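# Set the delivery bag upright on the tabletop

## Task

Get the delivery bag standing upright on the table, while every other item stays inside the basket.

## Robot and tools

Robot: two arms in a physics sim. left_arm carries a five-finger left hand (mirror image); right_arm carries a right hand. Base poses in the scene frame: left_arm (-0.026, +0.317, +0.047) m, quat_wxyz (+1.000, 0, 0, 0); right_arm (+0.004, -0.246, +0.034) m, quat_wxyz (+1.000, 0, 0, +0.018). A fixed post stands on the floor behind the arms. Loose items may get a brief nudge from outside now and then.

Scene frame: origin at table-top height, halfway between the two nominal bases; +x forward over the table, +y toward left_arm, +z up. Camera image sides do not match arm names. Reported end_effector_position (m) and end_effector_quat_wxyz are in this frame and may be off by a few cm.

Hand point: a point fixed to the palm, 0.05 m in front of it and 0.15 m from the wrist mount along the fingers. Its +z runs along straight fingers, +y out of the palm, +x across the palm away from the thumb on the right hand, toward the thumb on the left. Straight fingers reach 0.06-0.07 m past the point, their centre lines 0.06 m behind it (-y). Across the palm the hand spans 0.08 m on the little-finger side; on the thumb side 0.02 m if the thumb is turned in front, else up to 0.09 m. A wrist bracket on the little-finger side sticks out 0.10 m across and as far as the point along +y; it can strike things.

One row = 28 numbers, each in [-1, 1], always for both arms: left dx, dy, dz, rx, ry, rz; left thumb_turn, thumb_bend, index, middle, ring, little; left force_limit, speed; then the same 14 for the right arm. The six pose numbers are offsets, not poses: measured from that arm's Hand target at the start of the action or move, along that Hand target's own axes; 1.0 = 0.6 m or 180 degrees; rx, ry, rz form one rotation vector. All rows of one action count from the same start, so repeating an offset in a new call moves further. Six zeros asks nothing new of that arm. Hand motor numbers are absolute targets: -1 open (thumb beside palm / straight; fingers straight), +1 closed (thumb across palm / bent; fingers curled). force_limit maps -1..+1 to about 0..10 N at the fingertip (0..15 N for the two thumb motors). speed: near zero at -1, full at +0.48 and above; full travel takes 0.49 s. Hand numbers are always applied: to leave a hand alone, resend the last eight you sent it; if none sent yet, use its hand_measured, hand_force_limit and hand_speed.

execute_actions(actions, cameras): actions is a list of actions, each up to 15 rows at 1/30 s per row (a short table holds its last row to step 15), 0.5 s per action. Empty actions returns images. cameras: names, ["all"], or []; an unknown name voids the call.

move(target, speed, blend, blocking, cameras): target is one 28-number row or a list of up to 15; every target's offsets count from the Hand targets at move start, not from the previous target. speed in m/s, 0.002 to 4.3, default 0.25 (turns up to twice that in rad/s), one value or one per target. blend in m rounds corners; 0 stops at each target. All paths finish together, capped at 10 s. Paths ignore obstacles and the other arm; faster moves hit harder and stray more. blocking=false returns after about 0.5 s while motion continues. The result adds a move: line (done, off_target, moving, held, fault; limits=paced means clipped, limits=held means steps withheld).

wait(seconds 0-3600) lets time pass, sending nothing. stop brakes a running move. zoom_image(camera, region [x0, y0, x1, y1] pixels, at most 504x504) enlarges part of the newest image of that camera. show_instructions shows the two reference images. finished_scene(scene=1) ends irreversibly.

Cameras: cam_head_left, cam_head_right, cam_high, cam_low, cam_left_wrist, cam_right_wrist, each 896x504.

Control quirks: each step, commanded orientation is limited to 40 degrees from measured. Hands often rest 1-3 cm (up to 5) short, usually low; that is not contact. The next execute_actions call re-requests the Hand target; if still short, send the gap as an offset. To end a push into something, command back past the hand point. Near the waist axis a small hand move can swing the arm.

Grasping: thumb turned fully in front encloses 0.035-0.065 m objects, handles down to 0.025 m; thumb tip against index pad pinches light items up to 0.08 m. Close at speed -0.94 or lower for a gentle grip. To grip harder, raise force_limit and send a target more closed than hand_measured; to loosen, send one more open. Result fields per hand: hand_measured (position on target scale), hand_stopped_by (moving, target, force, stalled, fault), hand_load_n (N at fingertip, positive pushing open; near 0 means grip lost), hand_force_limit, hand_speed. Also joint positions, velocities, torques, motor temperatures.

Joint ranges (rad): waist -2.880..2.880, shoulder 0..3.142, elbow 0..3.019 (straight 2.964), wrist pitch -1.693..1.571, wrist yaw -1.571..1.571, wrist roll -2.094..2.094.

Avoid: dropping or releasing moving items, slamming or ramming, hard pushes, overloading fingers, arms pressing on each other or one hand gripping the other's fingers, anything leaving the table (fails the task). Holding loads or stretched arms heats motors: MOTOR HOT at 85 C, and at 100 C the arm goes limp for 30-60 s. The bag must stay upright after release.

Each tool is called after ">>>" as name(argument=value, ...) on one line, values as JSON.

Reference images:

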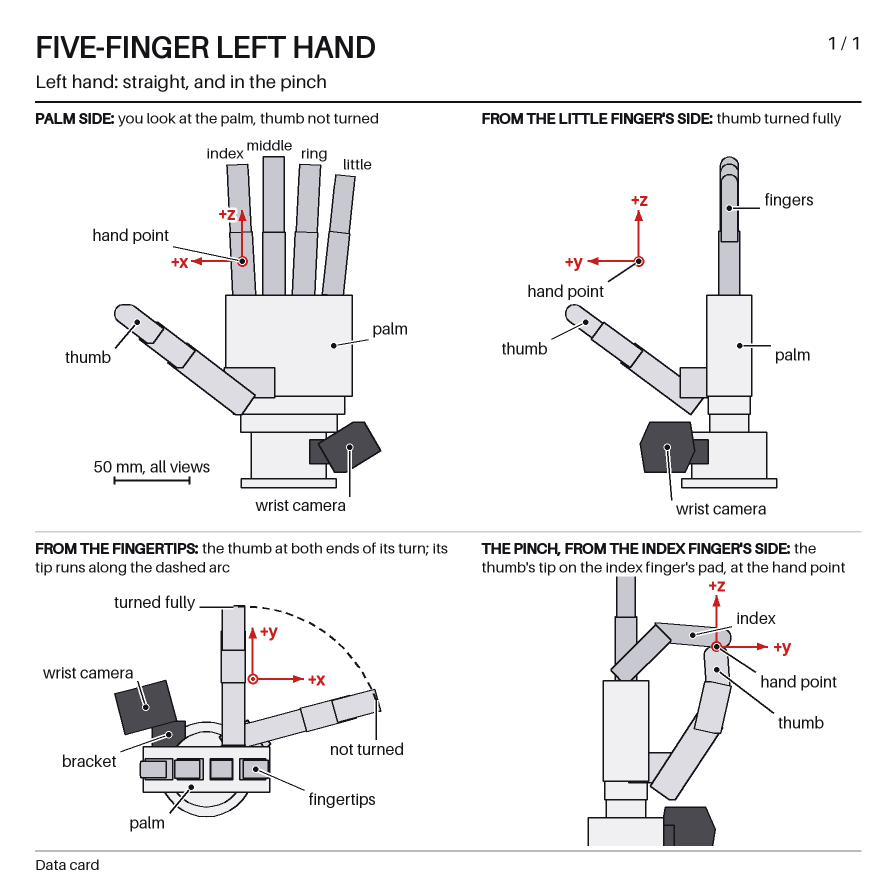

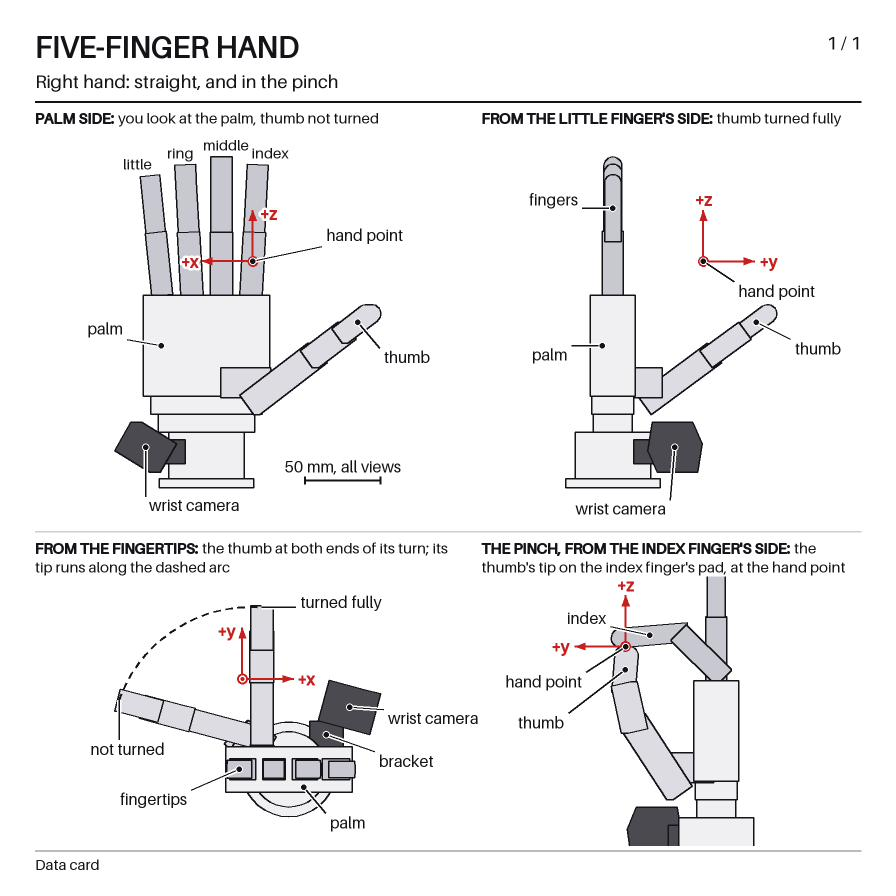

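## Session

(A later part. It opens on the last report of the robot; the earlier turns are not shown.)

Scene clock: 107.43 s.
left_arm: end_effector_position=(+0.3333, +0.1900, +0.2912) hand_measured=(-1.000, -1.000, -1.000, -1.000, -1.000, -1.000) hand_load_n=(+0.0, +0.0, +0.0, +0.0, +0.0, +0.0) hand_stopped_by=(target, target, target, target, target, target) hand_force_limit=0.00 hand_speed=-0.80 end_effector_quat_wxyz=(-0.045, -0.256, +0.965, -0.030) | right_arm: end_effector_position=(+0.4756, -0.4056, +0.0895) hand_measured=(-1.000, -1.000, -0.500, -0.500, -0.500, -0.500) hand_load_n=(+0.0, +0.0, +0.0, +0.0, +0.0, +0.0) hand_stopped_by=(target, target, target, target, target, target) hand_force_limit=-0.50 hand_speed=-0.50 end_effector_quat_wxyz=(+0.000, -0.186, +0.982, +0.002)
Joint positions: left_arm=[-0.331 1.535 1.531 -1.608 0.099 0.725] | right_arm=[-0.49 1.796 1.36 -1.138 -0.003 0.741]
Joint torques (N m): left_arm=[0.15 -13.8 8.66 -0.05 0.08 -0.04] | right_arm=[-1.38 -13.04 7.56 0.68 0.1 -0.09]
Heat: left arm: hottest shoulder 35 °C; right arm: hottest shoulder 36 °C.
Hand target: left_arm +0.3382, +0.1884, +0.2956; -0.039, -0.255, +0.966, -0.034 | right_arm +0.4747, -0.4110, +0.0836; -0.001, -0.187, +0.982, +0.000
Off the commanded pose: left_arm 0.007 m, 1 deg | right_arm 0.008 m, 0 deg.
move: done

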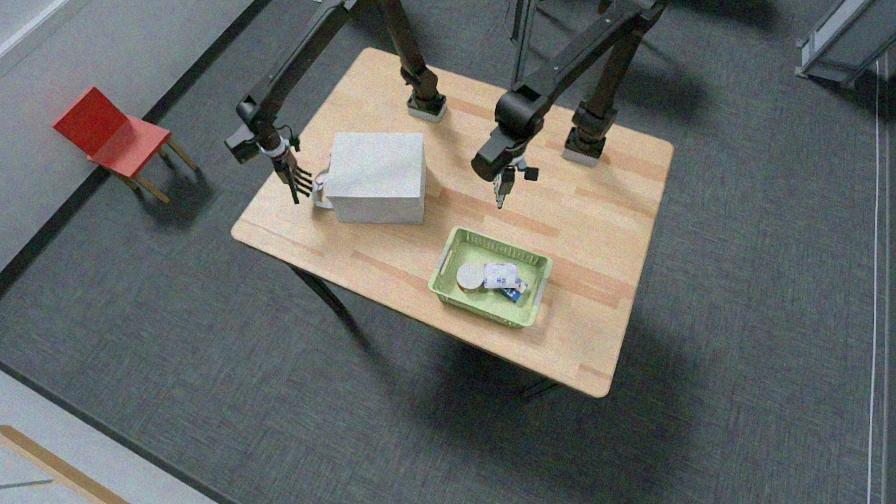

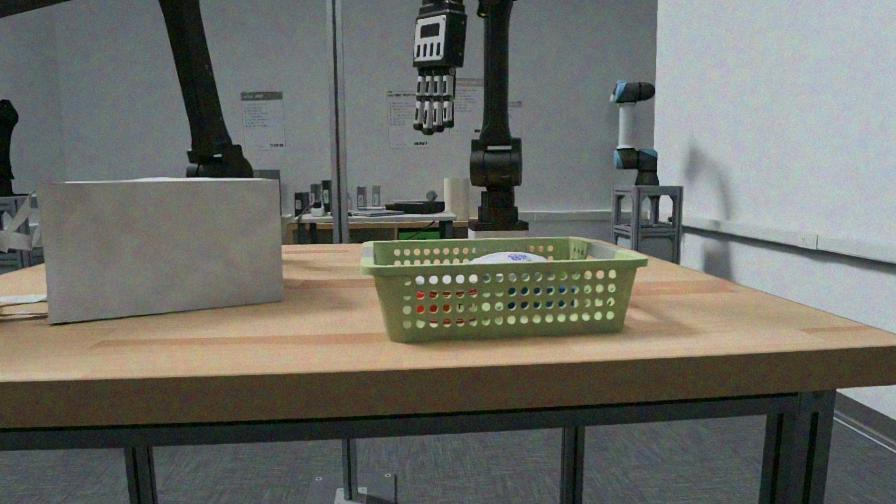

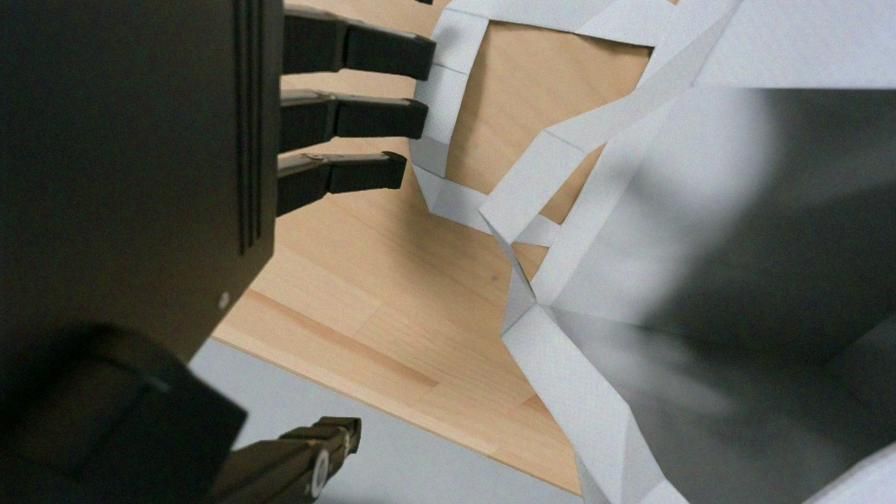

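>>> move(target=[0,0,0,0,0,0,-1,-1,-1,-1,-1,-1,0,-0.8,0,0.063,0,0,0,0,-1,-1,-0.5,-0.5,-0.5,-0.5,-0.5,-0.5], speed=0.04, cameras=["cam_high","cam_low","cam_right_wrist"])

Scene clock: 114.53 s.
left_arm: end_effector_position=(+0.3333, +0.1900, +0.2912) hand_measured=(-1.000, -1.000, -1.000, -1.000, -1.000, -1.000) hand_load_n=(+0.0, +0.0, +0.0, +0.0, +0.0, +0.0) hand_stopped_by=(target, target, target, target, target, target) hand_force_limit=0.00 hand_speed=-0.80 end_effector_quat_wxyz=(-0.045, -0.256, +0.965, -0.030) | right_arm: end_effector_position=(+0.4560, -0.3775, +0.0732) hand_measured=(-1.000, -1.000, -0.500, -0.500, -0.500, -0.500) hand_load_n=(+0.0, +0.0, +0.0, -0.5, +0.0, +0.0) hand_stopped_by=(target, target, target, target, target, target) hand_force_limit=-0.50 hand_speed=-0.50 end_effector_quat_wxyz=(-0.015, -0.188, +0.982, +0.012)
Joint positions: left_arm=[-0.331 1.535 1.531 -1.608 0.099 0.725] | right_arm=[-0.456 1.77 1.272 -1.112 -0.003 0.772]
Joint torques (N m): left_arm=[0.21 -13.8 8.66 -0.03 0.08 -0.04] | right_arm=[-0.03 -15.21 7.01 0.62 0.07 0.12]
Heat: left arm: hottest shoulder 35 °C; right arm: hottest shoulder 36 °C.
Hand target: left_arm +0.3382, +0.1884, +0.2956; -0.039, -0.255, +0.966, -0.034 | right_arm +0.4609, -0.3759, +0.0836; -0.001, -0.187, +0.982, +0.000
Off the commanded pose: left_arm 0.007 m, 1 deg | right_arm 0.012 m, 2 deg.
move: off_target (right_arm)

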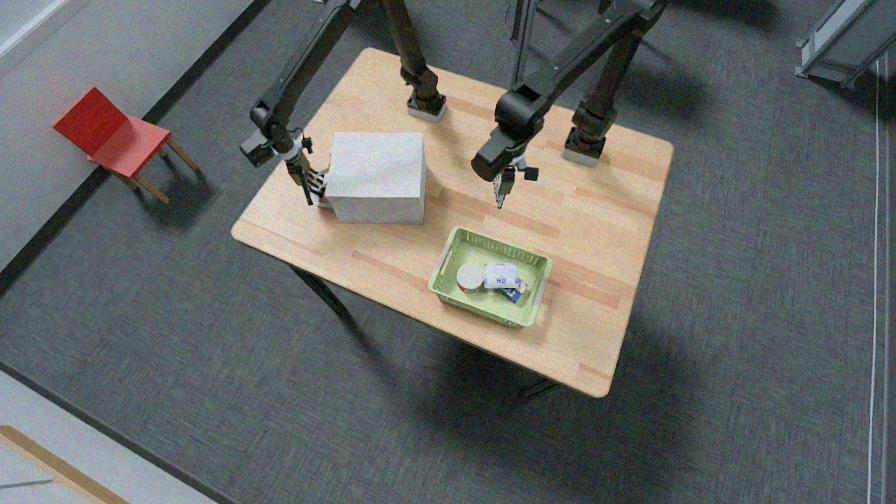

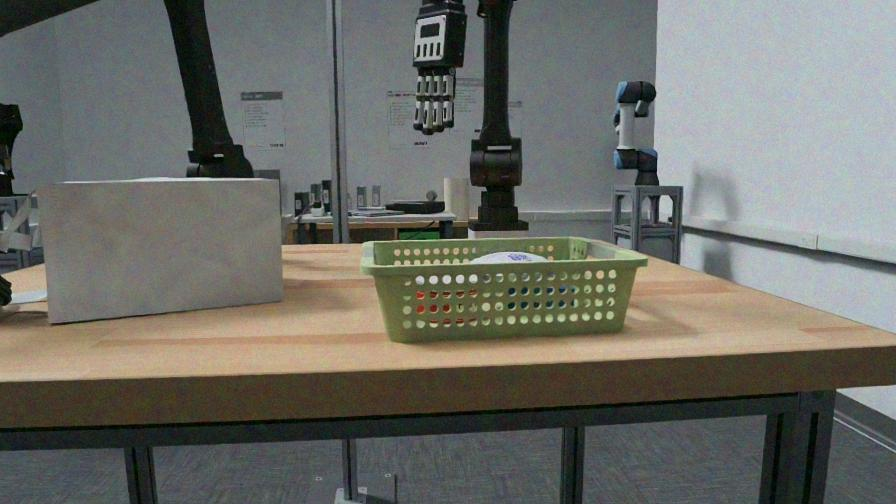

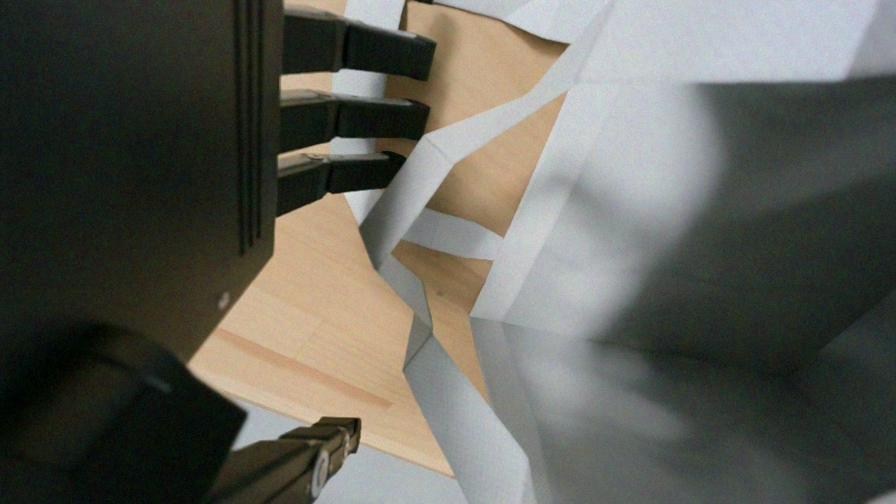

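>>> move(target=[0,0,0,0,0,0,-1,-1,-1,-1,-1,-1,0,-0.8,0,0,0,0,0,0,-1,-1,0,0,-0.5,-0.5,-0.6,-0.7], cameras=["cam_high","cam_low","cam_right_wrist"])

Scene clock: 117.77 s.
left_arm: end_effector_position=(+0.3333, +0.1900, +0.2912) hand_measured=(-1.000, -1.000, -1.000, -1.000, -1.000, -1.000) hand_load_n=(+0.0, -0.5, +0.0, +0.0, +0.0, +0.0) hand_stopped_by=(target, target, target, target, target, target) hand_force_limit=0.00 hand_speed=-0.80 end_effector_quat_wxyz=(-0.045, -0.256, +0.965, -0.030) | right_arm: end_effector_position=(+0.4561, -0.3775, +0.0732) hand_measured=(-1.000, -1.000, +0.000, +0.000, -0.500, -0.500) hand_load_n=(+0.0, +0.0, +0.0, +0.0, +0.0, +0.0) hand_stopped_by=(target, target, target, target, target, target) hand_force_limit=-0.60 hand_speed=-0.70 end_effector_quat_wxyz=(-0.015, -0.188, +0.982, +0.012)
Joint positions: left_arm=[-0.331 1.535 1.531 -1.608 0.099 0.725] | right_arm=[-0.456 1.77 1.272 -1.112 -0.003 0.773]
Joint torques (N m): left_arm=[0.21 -13.8 8.68 -0.03 0.08 -0.04] | right_arm=[-0.09 -15.09 6.99 0.62 0.07 0.11]
Heat: left arm: hottest shoulder 35 °C; right arm: hottest shoulder 36 °C.
Hand target: left_arm +0.3382, +0.1884, +0.2956; -0.039, -0.255, +0.966, -0.034 | right_arm +0.4609, -0.3759, +0.0836; -0.001, -0.187, +0.982, +0.000
Off the commanded pose: left_arm 0.007 m, 1 deg | right_arm 0.012 m, 2 deg.
move: done

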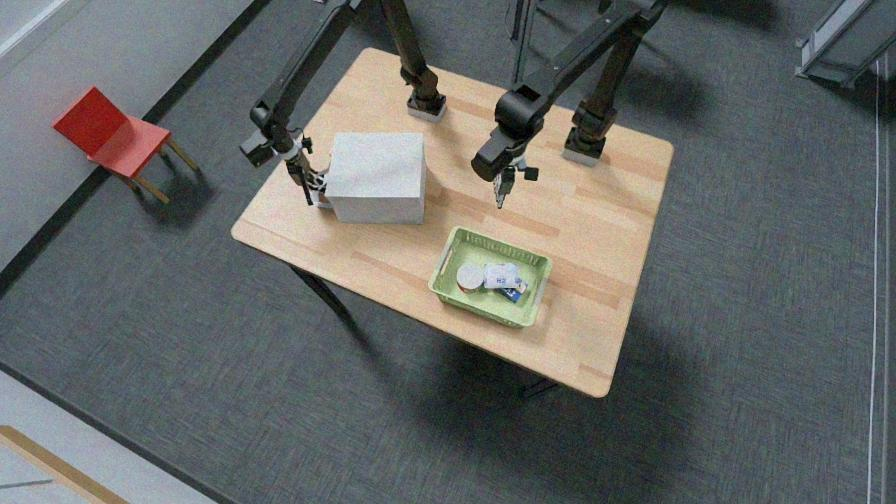

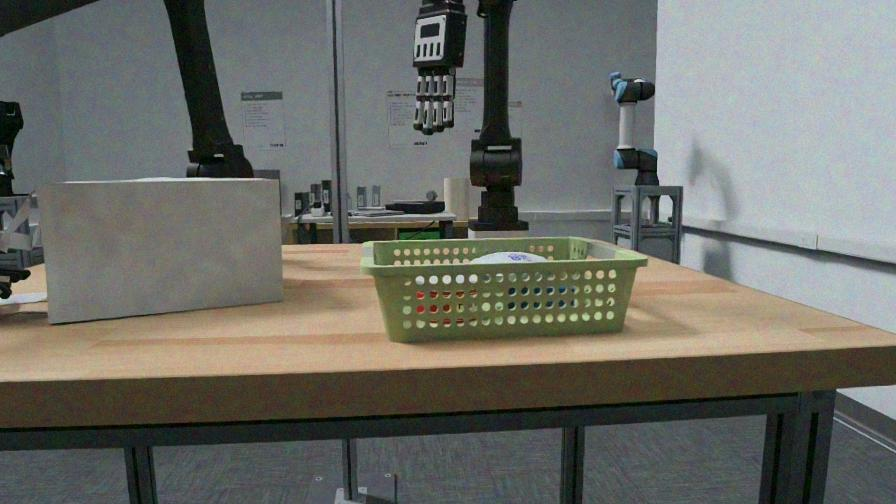

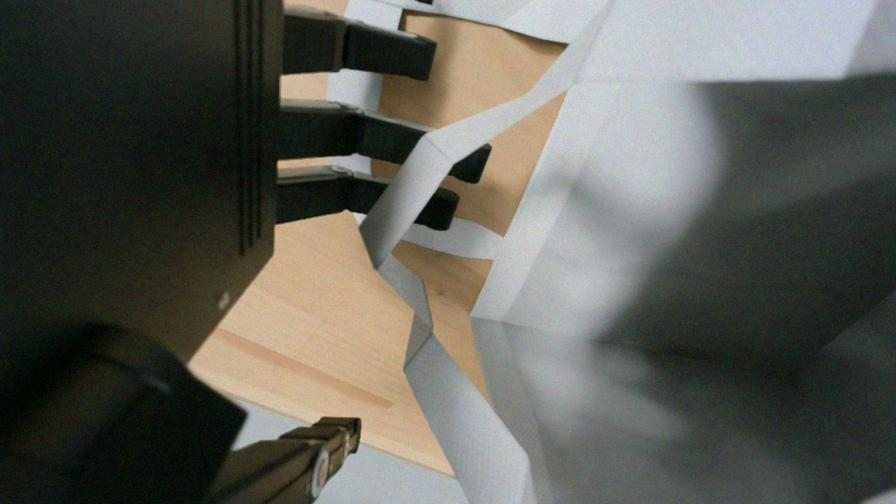

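>>> move(target=[0,0,0,0,0,0,-1,-1,-1,-1,-1,-1,0,-0.8,0,0.005,-0.035,0,0,0,-1,-1,0,0,-0.5,-0.5,-0.6,-0.7], speed=0.04, cameras=["cam_high","cam_low","cam_right_wrist"])

Scene clock: 119.57 s.
left_arm: end_effector_position=(+0.3333, +0.1900, +0.2912) hand_measured=(-1.000, -1.000, -1.000, -1.000, -1.000, -1.000) hand_load_n=(+0.0, +0.0, +0.0, +0.0, +0.0, +0.0) hand_stopped_by=(target, target, target, target, target, target) hand_force_limit=0.00 hand_speed=-0.80 end_effector_quat_wxyz=(-0.045, -0.256, +0.965, -0.030) | right_arm: end_effector_position=(+0.4534, -0.3747, +0.0871) hand_measured=(-1.000, -1.000, +0.000, +0.000, -0.500, -0.500) hand_load_n=(+0.0, +0.0, +0.0, +0.0, +0.5, +0.0) hand_stopped_by=(target, target, target, target, target, target) hand_force_limit=-0.60 hand_speed=-0.70 end_effector_quat_wxyz=(-0.012, -0.188, +0.982, +0.010)
Joint positions: left_arm=[-0.331 1.535 1.531 -1.608 0.099 0.725] | right_arm=[-0.452 1.74 1.272 -1.135 -0.003 0.777]
Joint torques (N m): left_arm=[0.21 -13.8 8.66 -0.05 0.08 -0.04] | right_arm=[0.15 -14.8 8.95 -0.31 0.06 0.11]
Heat: left arm: hottest shoulder 35 °C; right arm: hottest shoulder 36 °C.
Hand target: left_arm +0.3382, +0.1884, +0.2956; -0.039, -0.255, +0.966, -0.034 | right_arm +0.4599, -0.3731, +0.1046; -0.001, -0.187, +0.982, +0.000
Off the commanded pose: left_arm 0.007 m, 1 deg | right_arm 0.019 m, 2 deg.
move: off_target (right_arm)

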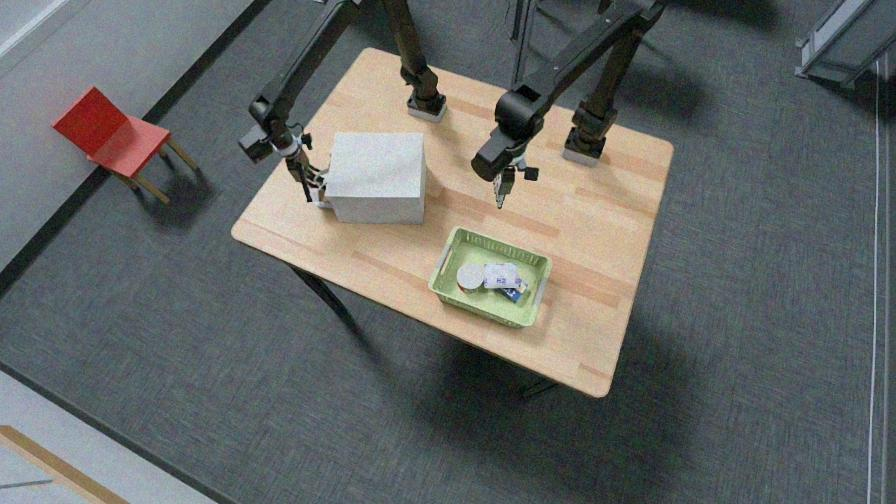

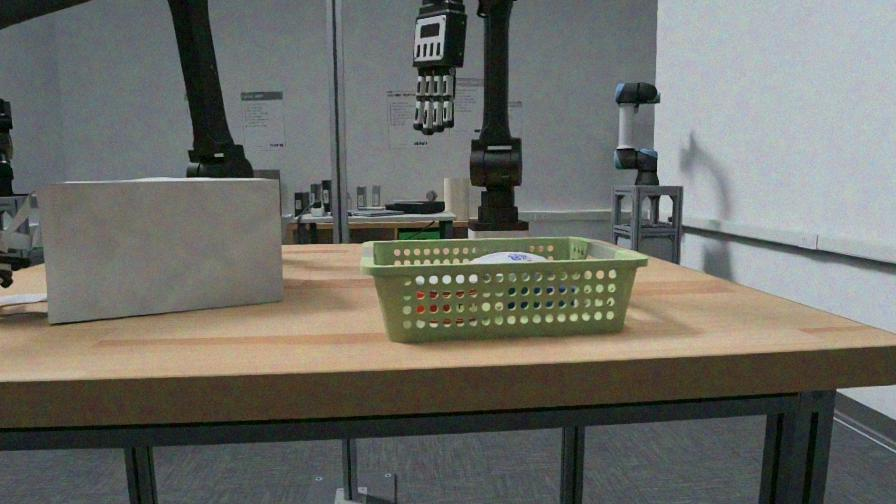

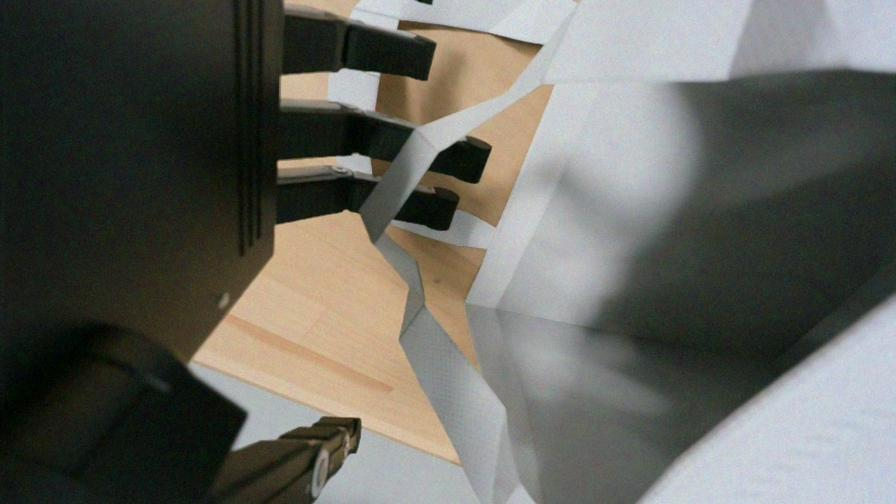

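>>> move(target=[0,0,0,0,0,0,-1,-1,-1,-1,-1,-1,0,-0.8,0,0,0,0,0,0,-1,-1,0.4,0.4,-0.5,-0.5,-0.7,-0.8], cameras=["cam_right_wrist"])

Scene clock: 121.17 s.
left_arm: end_effector_position=(+0.3333, +0.1900, +0.2912) hand_measured=(-1.000, -1.000, -1.000, -1.000, -1.000, -1.000) hand_load_n=(+0.0, +0.0, +0.0, +0.0, +0.0, +0.0) hand_stopped_by=(target, target, target, target, target, target) hand_force_limit=0.00 hand_speed=-0.80 end_effector_quat_wxyz=(-0.045, -0.256, +0.965, -0.030) | right_arm: end_effector_position=(+0.4535, -0.3747, +0.0871) hand_measured=(-1.000, -1.000, +0.400, +0.400, -0.500, -0.500) hand_load_n=(-0.5, +0.0, +0.0, +0.0, +0.0, +0.0) hand_stopped_by=(target, target, target, target, target, target) hand_force_limit=-0.70 hand_speed=-0.80 end_effector_quat_wxyz=(-0.012, -0.187, +0.982, +0.010)
Joint positions: left_arm=[-0.331 1.535 1.531 -1.608 0.099 0.725] | right_arm=[-0.452 1.74 1.272 -1.135 -0.003 0.777]
Joint torques (N m): left_arm=[0.21 -13.8 8.66 -0.05 0.08 -0.04] | right_arm=[0.15 -14.92 8.96 -0.28 0.07 0.11]
Heat: left arm: hottest shoulder 35 °C; right arm: hottest shoulder 36 °C.
Hand target: left_arm +0.3382, +0.1884, +0.2956; -0.039, -0.255, +0.966, -0.034 | right_arm +0.4599, -0.3731, +0.1046; -0.001, -0.187, +0.982, +0.000
Off the commanded pose: left_arm 0.007 m, 1 deg | right_arm 0.019 m, 2 deg.
move: done

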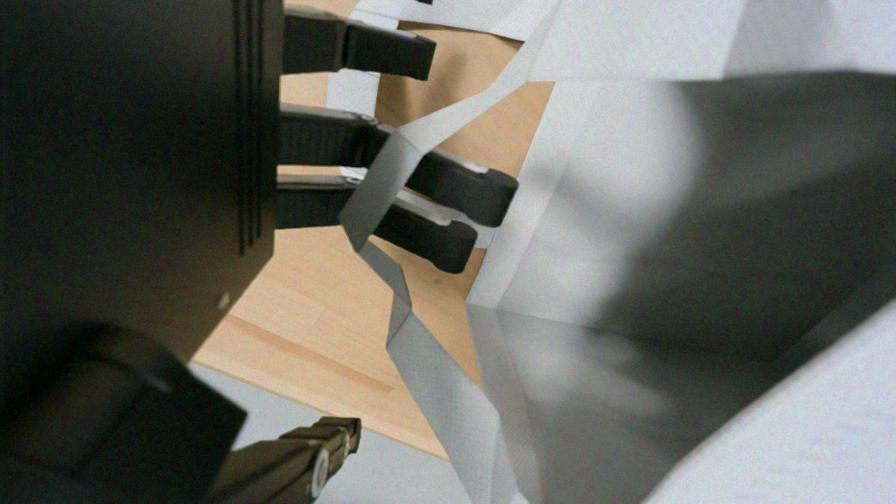

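>>> move(target=[[0,0,0,0,0,0,-1,-1,-1,-1,-1,-1,0,-0.8,0,0,0,0,0,0,-1,-1,0.4,0.4,0.4,-0.5,-0.7,-0.8],[0,0,0,0,0,0,-1,-1,-1,-1,-1,-1,0,-0.8,0,0,0,0,0,0,-1,-1,0.75,0.75,0.75,-0.5,-0.5,-0.8]], cameras=["cam_right_wrist","cam_low","cam_high"])

Scene clock: 128.10 s.
left_arm: end_effector_position=(+0.3333, +0.1900, +0.2912) hand_measured=(-1.000, -1.000, -1.000, -1.000, -1.000, -1.000) hand_load_n=(+0.0, +0.0, +0.0, +0.0, +0.0, +0.0) hand_stopped_by=(target, target, target, target, target, target) hand_force_limit=0.00 hand_speed=-0.80 end_effector_quat_wxyz=(-0.045, -0.256, +0.965, -0.030) | right_arm: end_effector_position=(+0.4535, -0.3747, +0.0871) hand_measured=(-1.000, -1.000, +0.750, +0.750, +0.750, -0.500) hand_load_n=(+0.0, +0.0, +0.5, +0.0, +0.0, +0.0) hand_stopped_by=(target, target, target, target, target, target) hand_force_limit=-0.50 hand_speed=-0.80 end_effector_quat_wxyz=(-0.012, -0.187, +0.982, +0.010)
Joint positions: left_arm=[-0.331 1.535 1.531 -1.608 0.099 0.725] | right_arm=[-0.452 1.74 1.272 -1.135 -0.003 0.777]
Joint torques (N m): left_arm=[0.21 -13.8 8.66 -0.05 0.08 -0.04] | right_arm=[0.15 -14.86 8.95 -0.29 0.07 0.11]
Heat: left arm: hottest shoulder 35 °C; right arm: hottest shoulder 35 °C.
Hand target: left_arm +0.3382, +0.1884, +0.2956; -0.039, -0.255, +0.966, -0.034 | right_arm +0.4599, -0.3731, +0.1046; -0.001, -0.187, +0.982, +0.000
Off the commanded pose: left_arm 0.007 m, 1 deg | right_arm 0.019 m, 2 deg.
move: done; target 2's new numbers were sent with right_arm's hand 0.019 m and 2 deg from that target
Images, in order (width x height): cam_high 896x504, cam_low 896x504, cam_right_wrist 896x504.

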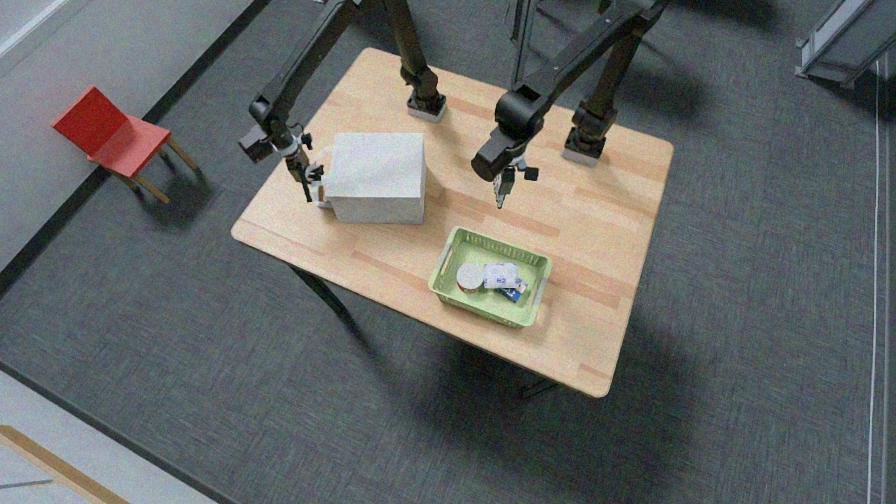

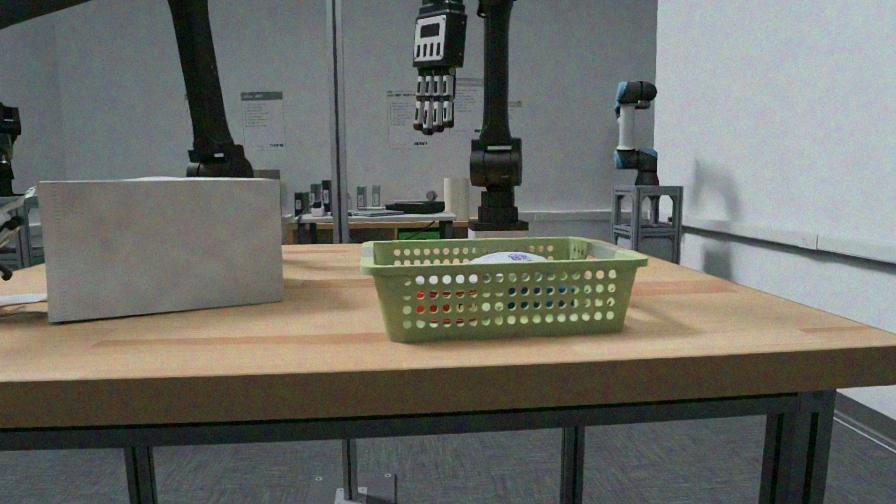

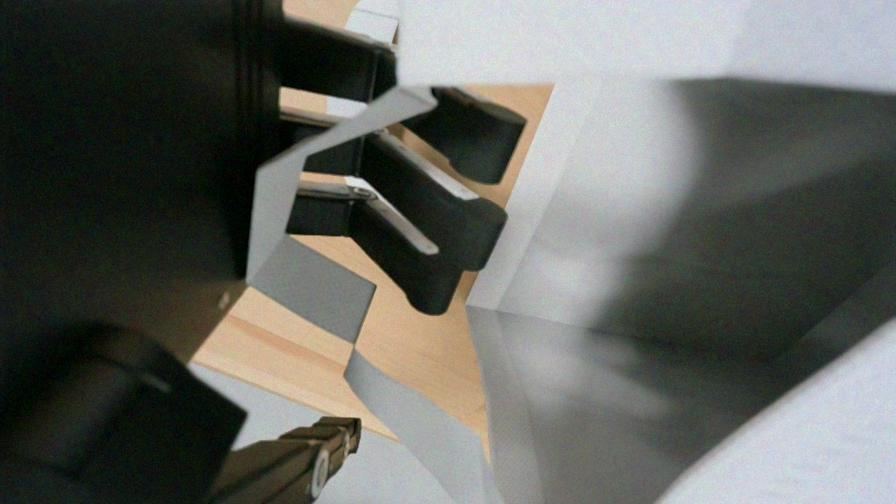

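>>> move(target=[[0,0,0,0,0,0,-1,-1,-1,-1,-1,-1,0,-0.8,0,-0.0333,-0.05,0,0,0,-1,-1,0.9,0.9,0.9,-0.5,-0.3,-0.8],[0,0,0,0,0,0,-1,-1,-1,-1,-1,-1,0,-0.8,0,-0.0383,-0.1417,0,0,0,-1,-1,0.9,0.9,0.9,-0.5,-0.3,-0.8]], speed=0.05, blend=0.01, cameras=["cam_right_wrist","cam_low","cam_high"])

Scene clock: 137.77 s.
left_arm: end_effector_position=(+0.3333, +0.1900, +0.2912) hand_measured=(-1.000, -1.000, -1.000, -1.000, -1.000, -1.000) hand_load_n=(+0.0, +0.0, +0.0, +0.0, +0.0, +0.0) hand_stopped_by=(target, target, target, target, target, target) hand_force_limit=0.00 hand_speed=-0.80 end_effector_quat_wxyz=(-0.045, -0.256, +0.965, -0.030) | right_arm: end_effector_position=(+0.4561, -0.3829, +0.1592) hand_measured=(-1.000, -1.000, +0.900, +0.900, +0.900, -0.500) hand_load_n=(+0.0, +0.0, +0.0, +0.0, +0.0, +0.0) hand_stopped_by=(target, target, target, target, target, target) hand_force_limit=-0.30 hand_speed=-0.80 end_effector_quat_wxyz=(-0.027, -0.186, +0.982, +0.020)
Joint positions: left_arm=[-0.331 1.535 1.531 -1.608 0.099 0.725] | right_arm=[-0.465 1.709 1.43 -1.359 -0.002 0.767]
Joint torques (N m): left_arm=[0.21 -13.8 8.66 -0.05 0.08 -0.04] | right_arm=[-1.44 -15.03 12.83 -0.36 0.08 -0.11]
Heat: left arm: hottest shoulder 35 °C; right arm: hottest shoulder 35 °C.
Hand target: left_arm +0.3382, +0.1884, +0.2956; -0.039, -0.255, +0.966, -0.034 | right_arm +0.4683, -0.3945, +0.1896; -0.001, -0.187, +0.982, +0.000
Off the commanded pose: left_arm 0.007 m, 1 deg | right_arm 0.035 m, 4 deg.
move: off_target (right_arm)
Images, in order (width x height): cam_high 896x504, cam_low 896x504, cam_right_wrist 896x504.

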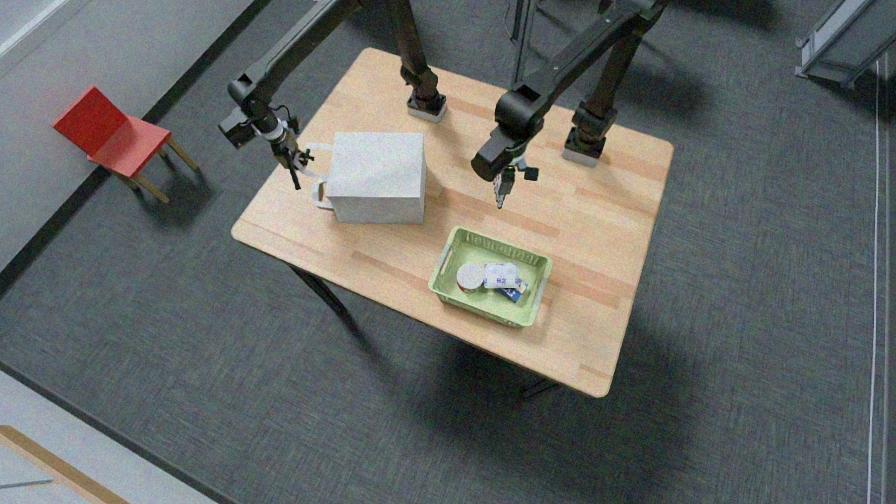

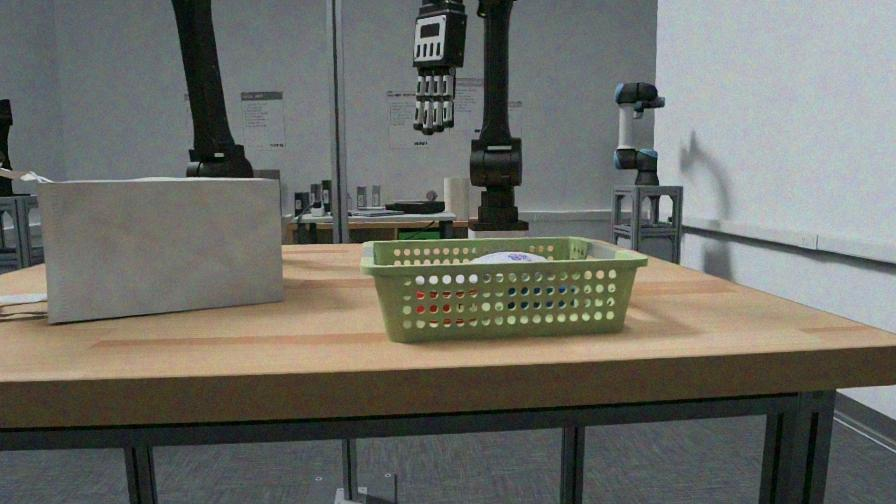

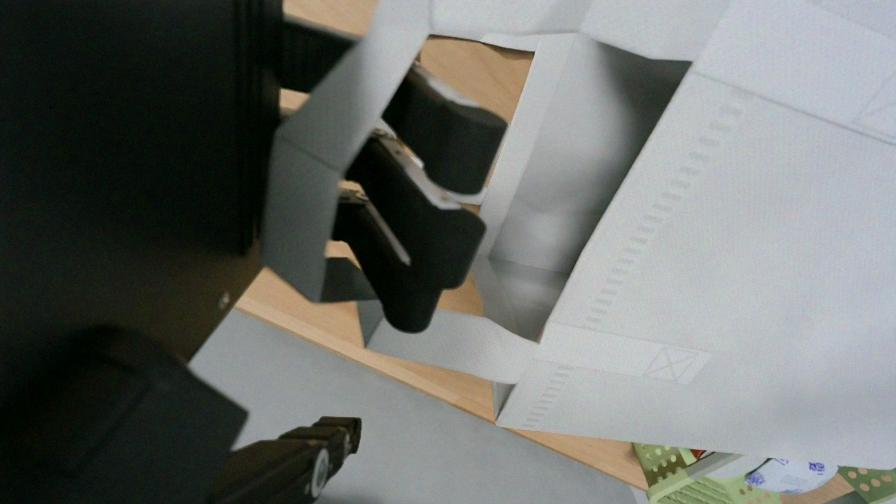

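>>> move(target=[[0,0,0,0,0,0,-1,-1,-1,-1,-1,-1,0,-0.8,0,0.01,-0.142,0,0,0,-1,-1,0.9,0.9,0.9,-0.5,-0.3,-0.8],[0,0,0,0,0,0,-1,-1,-1,-1,-1,-1,0,-0.8,0,0.065,-0.15,0,0,0,-1,-1,0.9,0.9,0.9,-0.5,-0.3,-0.8]], speed=0.05, blend=0.01, cameras=["cam_right_wrist","cam_low","cam_high"])

Scene clock: 142.17 s.
left_arm: end_effector_position=(+0.3333, +0.1900, +0.2912) hand_measured=(-1.000, -1.000, -1.000, -1.000, -1.000, -1.000) hand_load_n=(+0.0, +0.0, +0.0, +0.0, +0.0, +0.0) hand_stopped_by=(target, target, target, target, target, target) hand_force_limit=0.00 hand_speed=-0.80 end_effector_quat_wxyz=(-0.045, -0.256, +0.965, -0.030) | right_arm: end_effector_position=(+0.4552, -0.3617, +0.2633) hand_measured=(-1.000, -1.000, +0.900, +0.900, +0.900, -0.500) hand_load_n=(+0.0, -0.5, +0.5, +0.0, +0.0, +0.0) hand_stopped_by=(target, target, target, target, target, target) hand_force_limit=-0.30 hand_speed=-0.80 end_effector_quat_wxyz=(-0.011, -0.189, +0.982, +0.009)
Joint positions: left_arm=[-0.331 1.535 1.531 -1.608 0.099 0.725] | right_arm=[-0.426 1.617 1.594 -1.575 -0.002 0.8]
Joint torques (N m): left_arm=[0.21 -13.8 8.66 -0.05 0.08 -0.04] | right_arm=[-0.15 -13.98 9.74 -0.27 0.04 0.11]
Heat: left arm: hottest shoulder 35 °C; right arm: hottest shoulder 35 °C.
Hand target: left_arm +0.3382, +0.1884, +0.2956; -0.039, -0.255, +0.966, -0.034 | right_arm +0.4541, -0.3583, +0.2796; -0.001, -0.187, +0.982, +0.000
Off the commanded pose: left_arm 0.007 m, 1 deg | right_arm 0.017 m, 2 deg.
move: off_target (right_arm)
Images, in order (width x height): cam_high 896x504, cam_low 896x504, cam_right_wrist 896x504.

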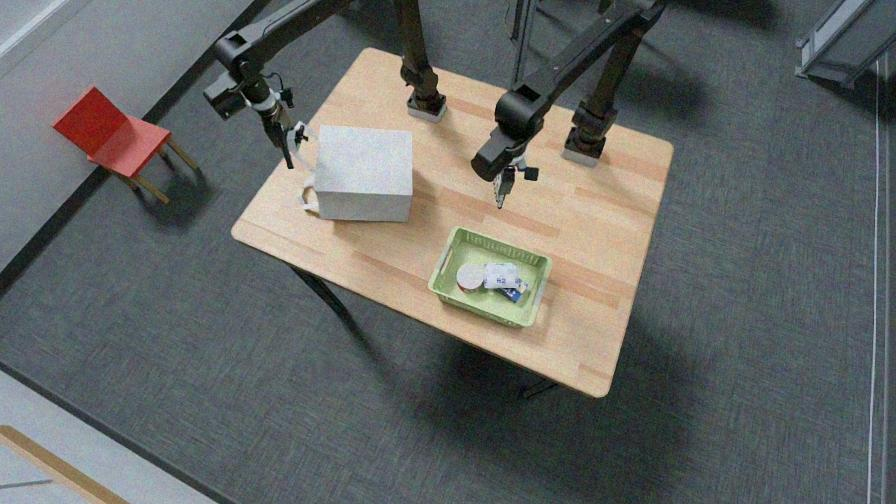

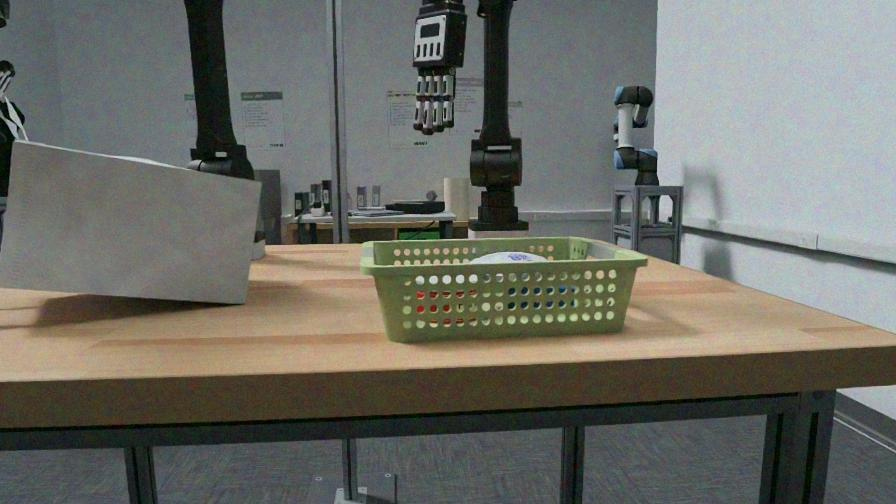

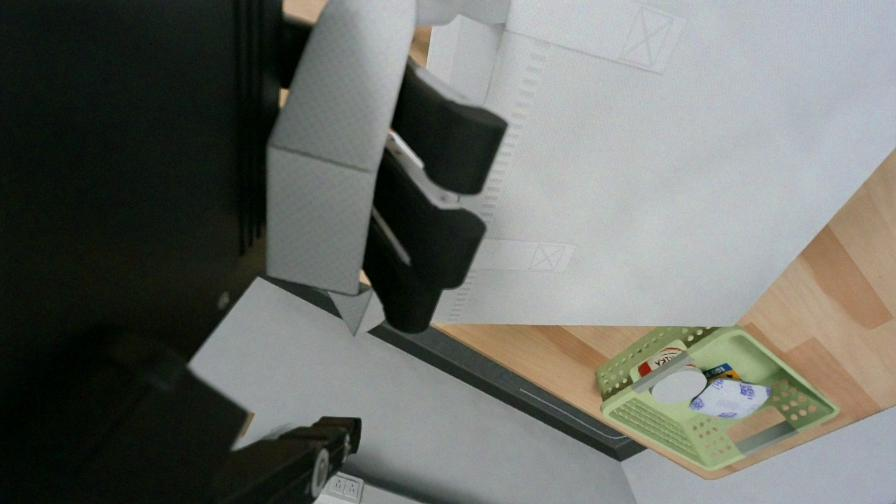

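>>> move(target=[[0,0,0,0,0,0,-1,-1,-1,-1,-1,-1,0,-0.8,0,0.08,-0.052,0,0,0,-1,-1,0.9,0.9,0.9,-0.5,-0.3,-0.8],[0,0,0,0,0,0,-1,-1,-1,-1,-1,-1,0,-0.8,0,0.19,-0.137,0,0,0,-1,-1,0.9,0.9,0.9,-0.5,-0.3,-0.8]], speed=0.06, blend=0.01, cameras=["cam_right_wrist","cam_low","cam_high","cam_head_left"])

Scene clock: 148.50 s.
left_arm: end_effector_position=(+0.3333, +0.1900, +0.2912) hand_measured=(-1.000, -1.000, -1.000, -1.000, -1.000, -1.000) hand_load_n=(+0.0, +0.0, +0.0, +0.0, +0.0, +0.0) hand_stopped_by=(target, target, target, target, target, target) hand_force_limit=0.00 hand_speed=-0.80 end_effector_quat_wxyz=(-0.045, -0.256, +0.965, -0.030) | right_arm: end_effector_position=(+0.4196, -0.2571, +0.3540) hand_measured=(-1.000, -1.000, +0.900, +0.900, +0.900, -0.500) hand_load_n=(+0.0, +0.0, +0.5, +0.5, +0.0, +0.0) hand_stopped_by=(target, target, target, target, target, target) hand_force_limit=-0.30 hand_speed=-0.80 end_effector_quat_wxyz=(+0.034, -0.189, +0.981, -0.008)
Joint positions: left_arm=[-0.331 1.535 1.531 -1.608 0.099 0.725] | right_arm=[-0.229 1.398 1.587 -1.691 -0.01 0.997]
Joint torques (N m): left_arm=[0.21 -13.8 8.66 -0.05 0.08 -0.04] | right_arm=[-0.09 -10.75 8.28 -0.1 -0.16 0.12]
Heat: left arm: hottest shoulder 35 °C; right arm: hottest shoulder 35 °C.
Hand target: left_arm +0.3382, +0.1884, +0.2956; -0.039, -0.255, +0.966, -0.034 | right_arm +0.4124, -0.2522, +0.3620; +0.000, -0.187, +0.982, +0.000
Off the commanded pose: left_arm 0.007 m, 1 deg | right_arm 0.012 m, 4 deg.
joint sent to its limit (right arm) — joint 4 (wrist pitch), lower limit. The joint targets are off in orientation, not in position.
move: off_target (right_arm)
Images, in order (width x height): cam_head_left 896x504, cam_high 896x504, cam_low 896x504, cam_right_wrist 896x504.

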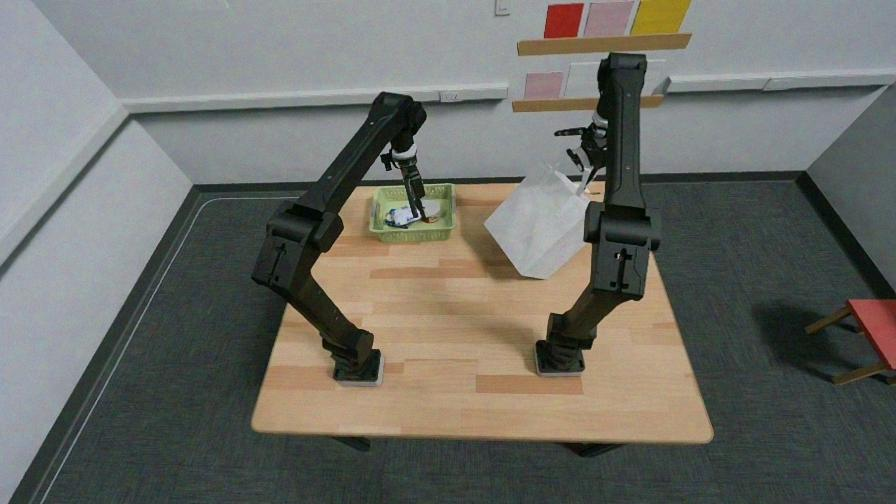

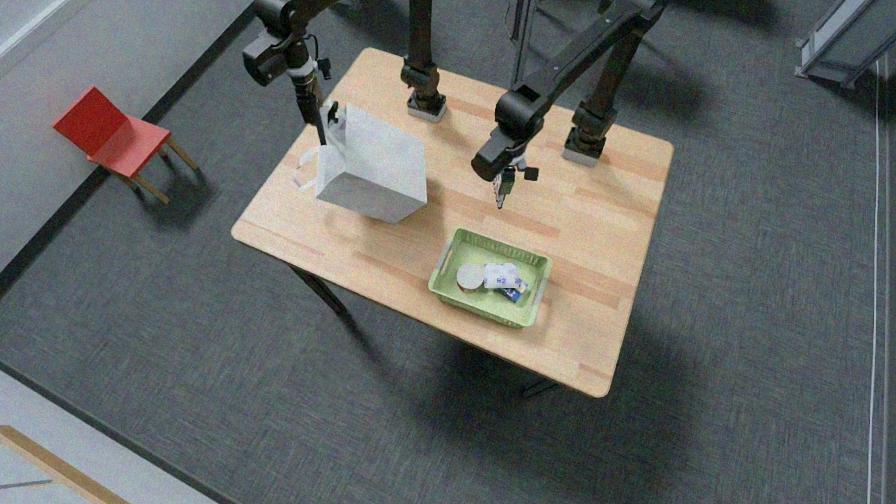

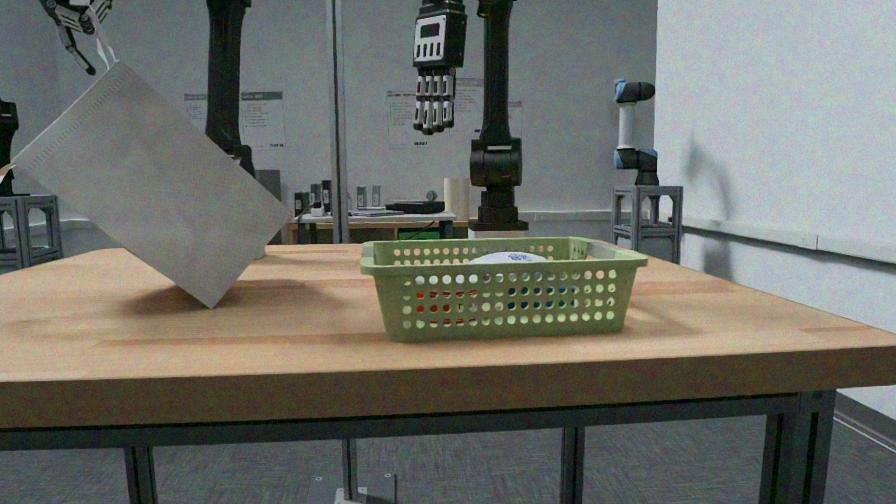

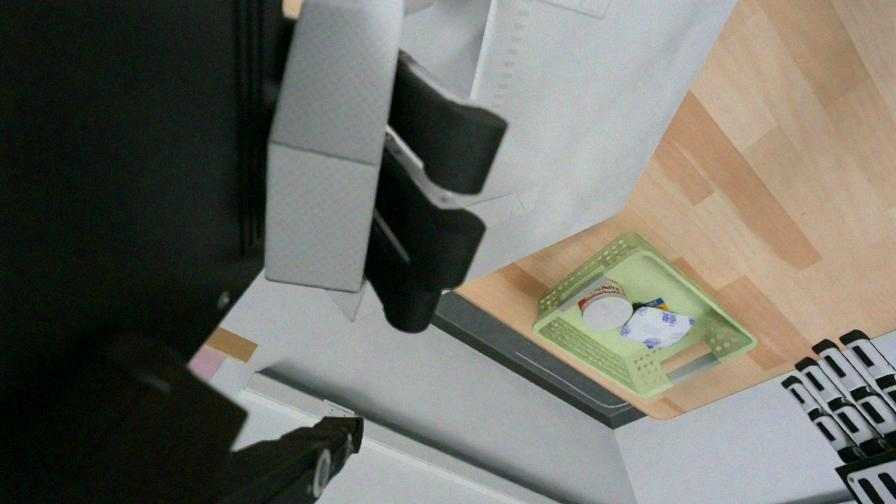

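>>> zoom_image(camera="cam_low", region=[0, 0, 320, 330])

>>> zoom_image(camera="cam_high", region=[240, 50, 480, 250])

>>> zoom_image(camera="cam_head_left", region=[450, 50, 690, 300])

Scaled by 1.527 from the camera's image (finer frame: 1280x720).

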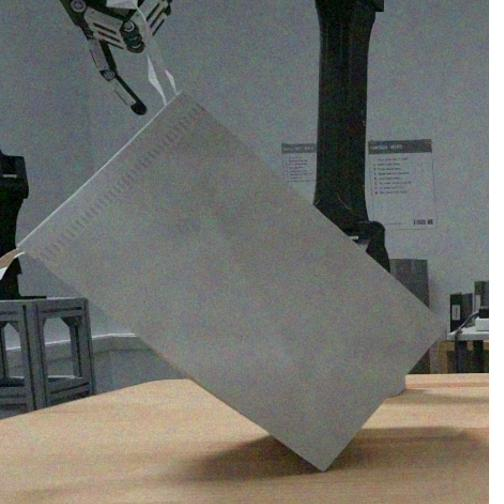

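Scaled by 2.100 from the camera's image (finer frame: 1280x720).

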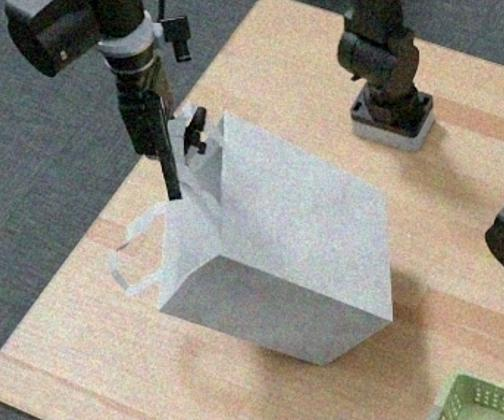

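Scaled by 2.016 from the camera's image (finer frame: 1280x720).

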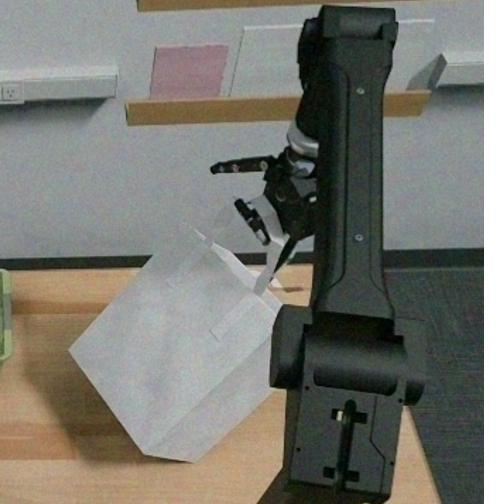

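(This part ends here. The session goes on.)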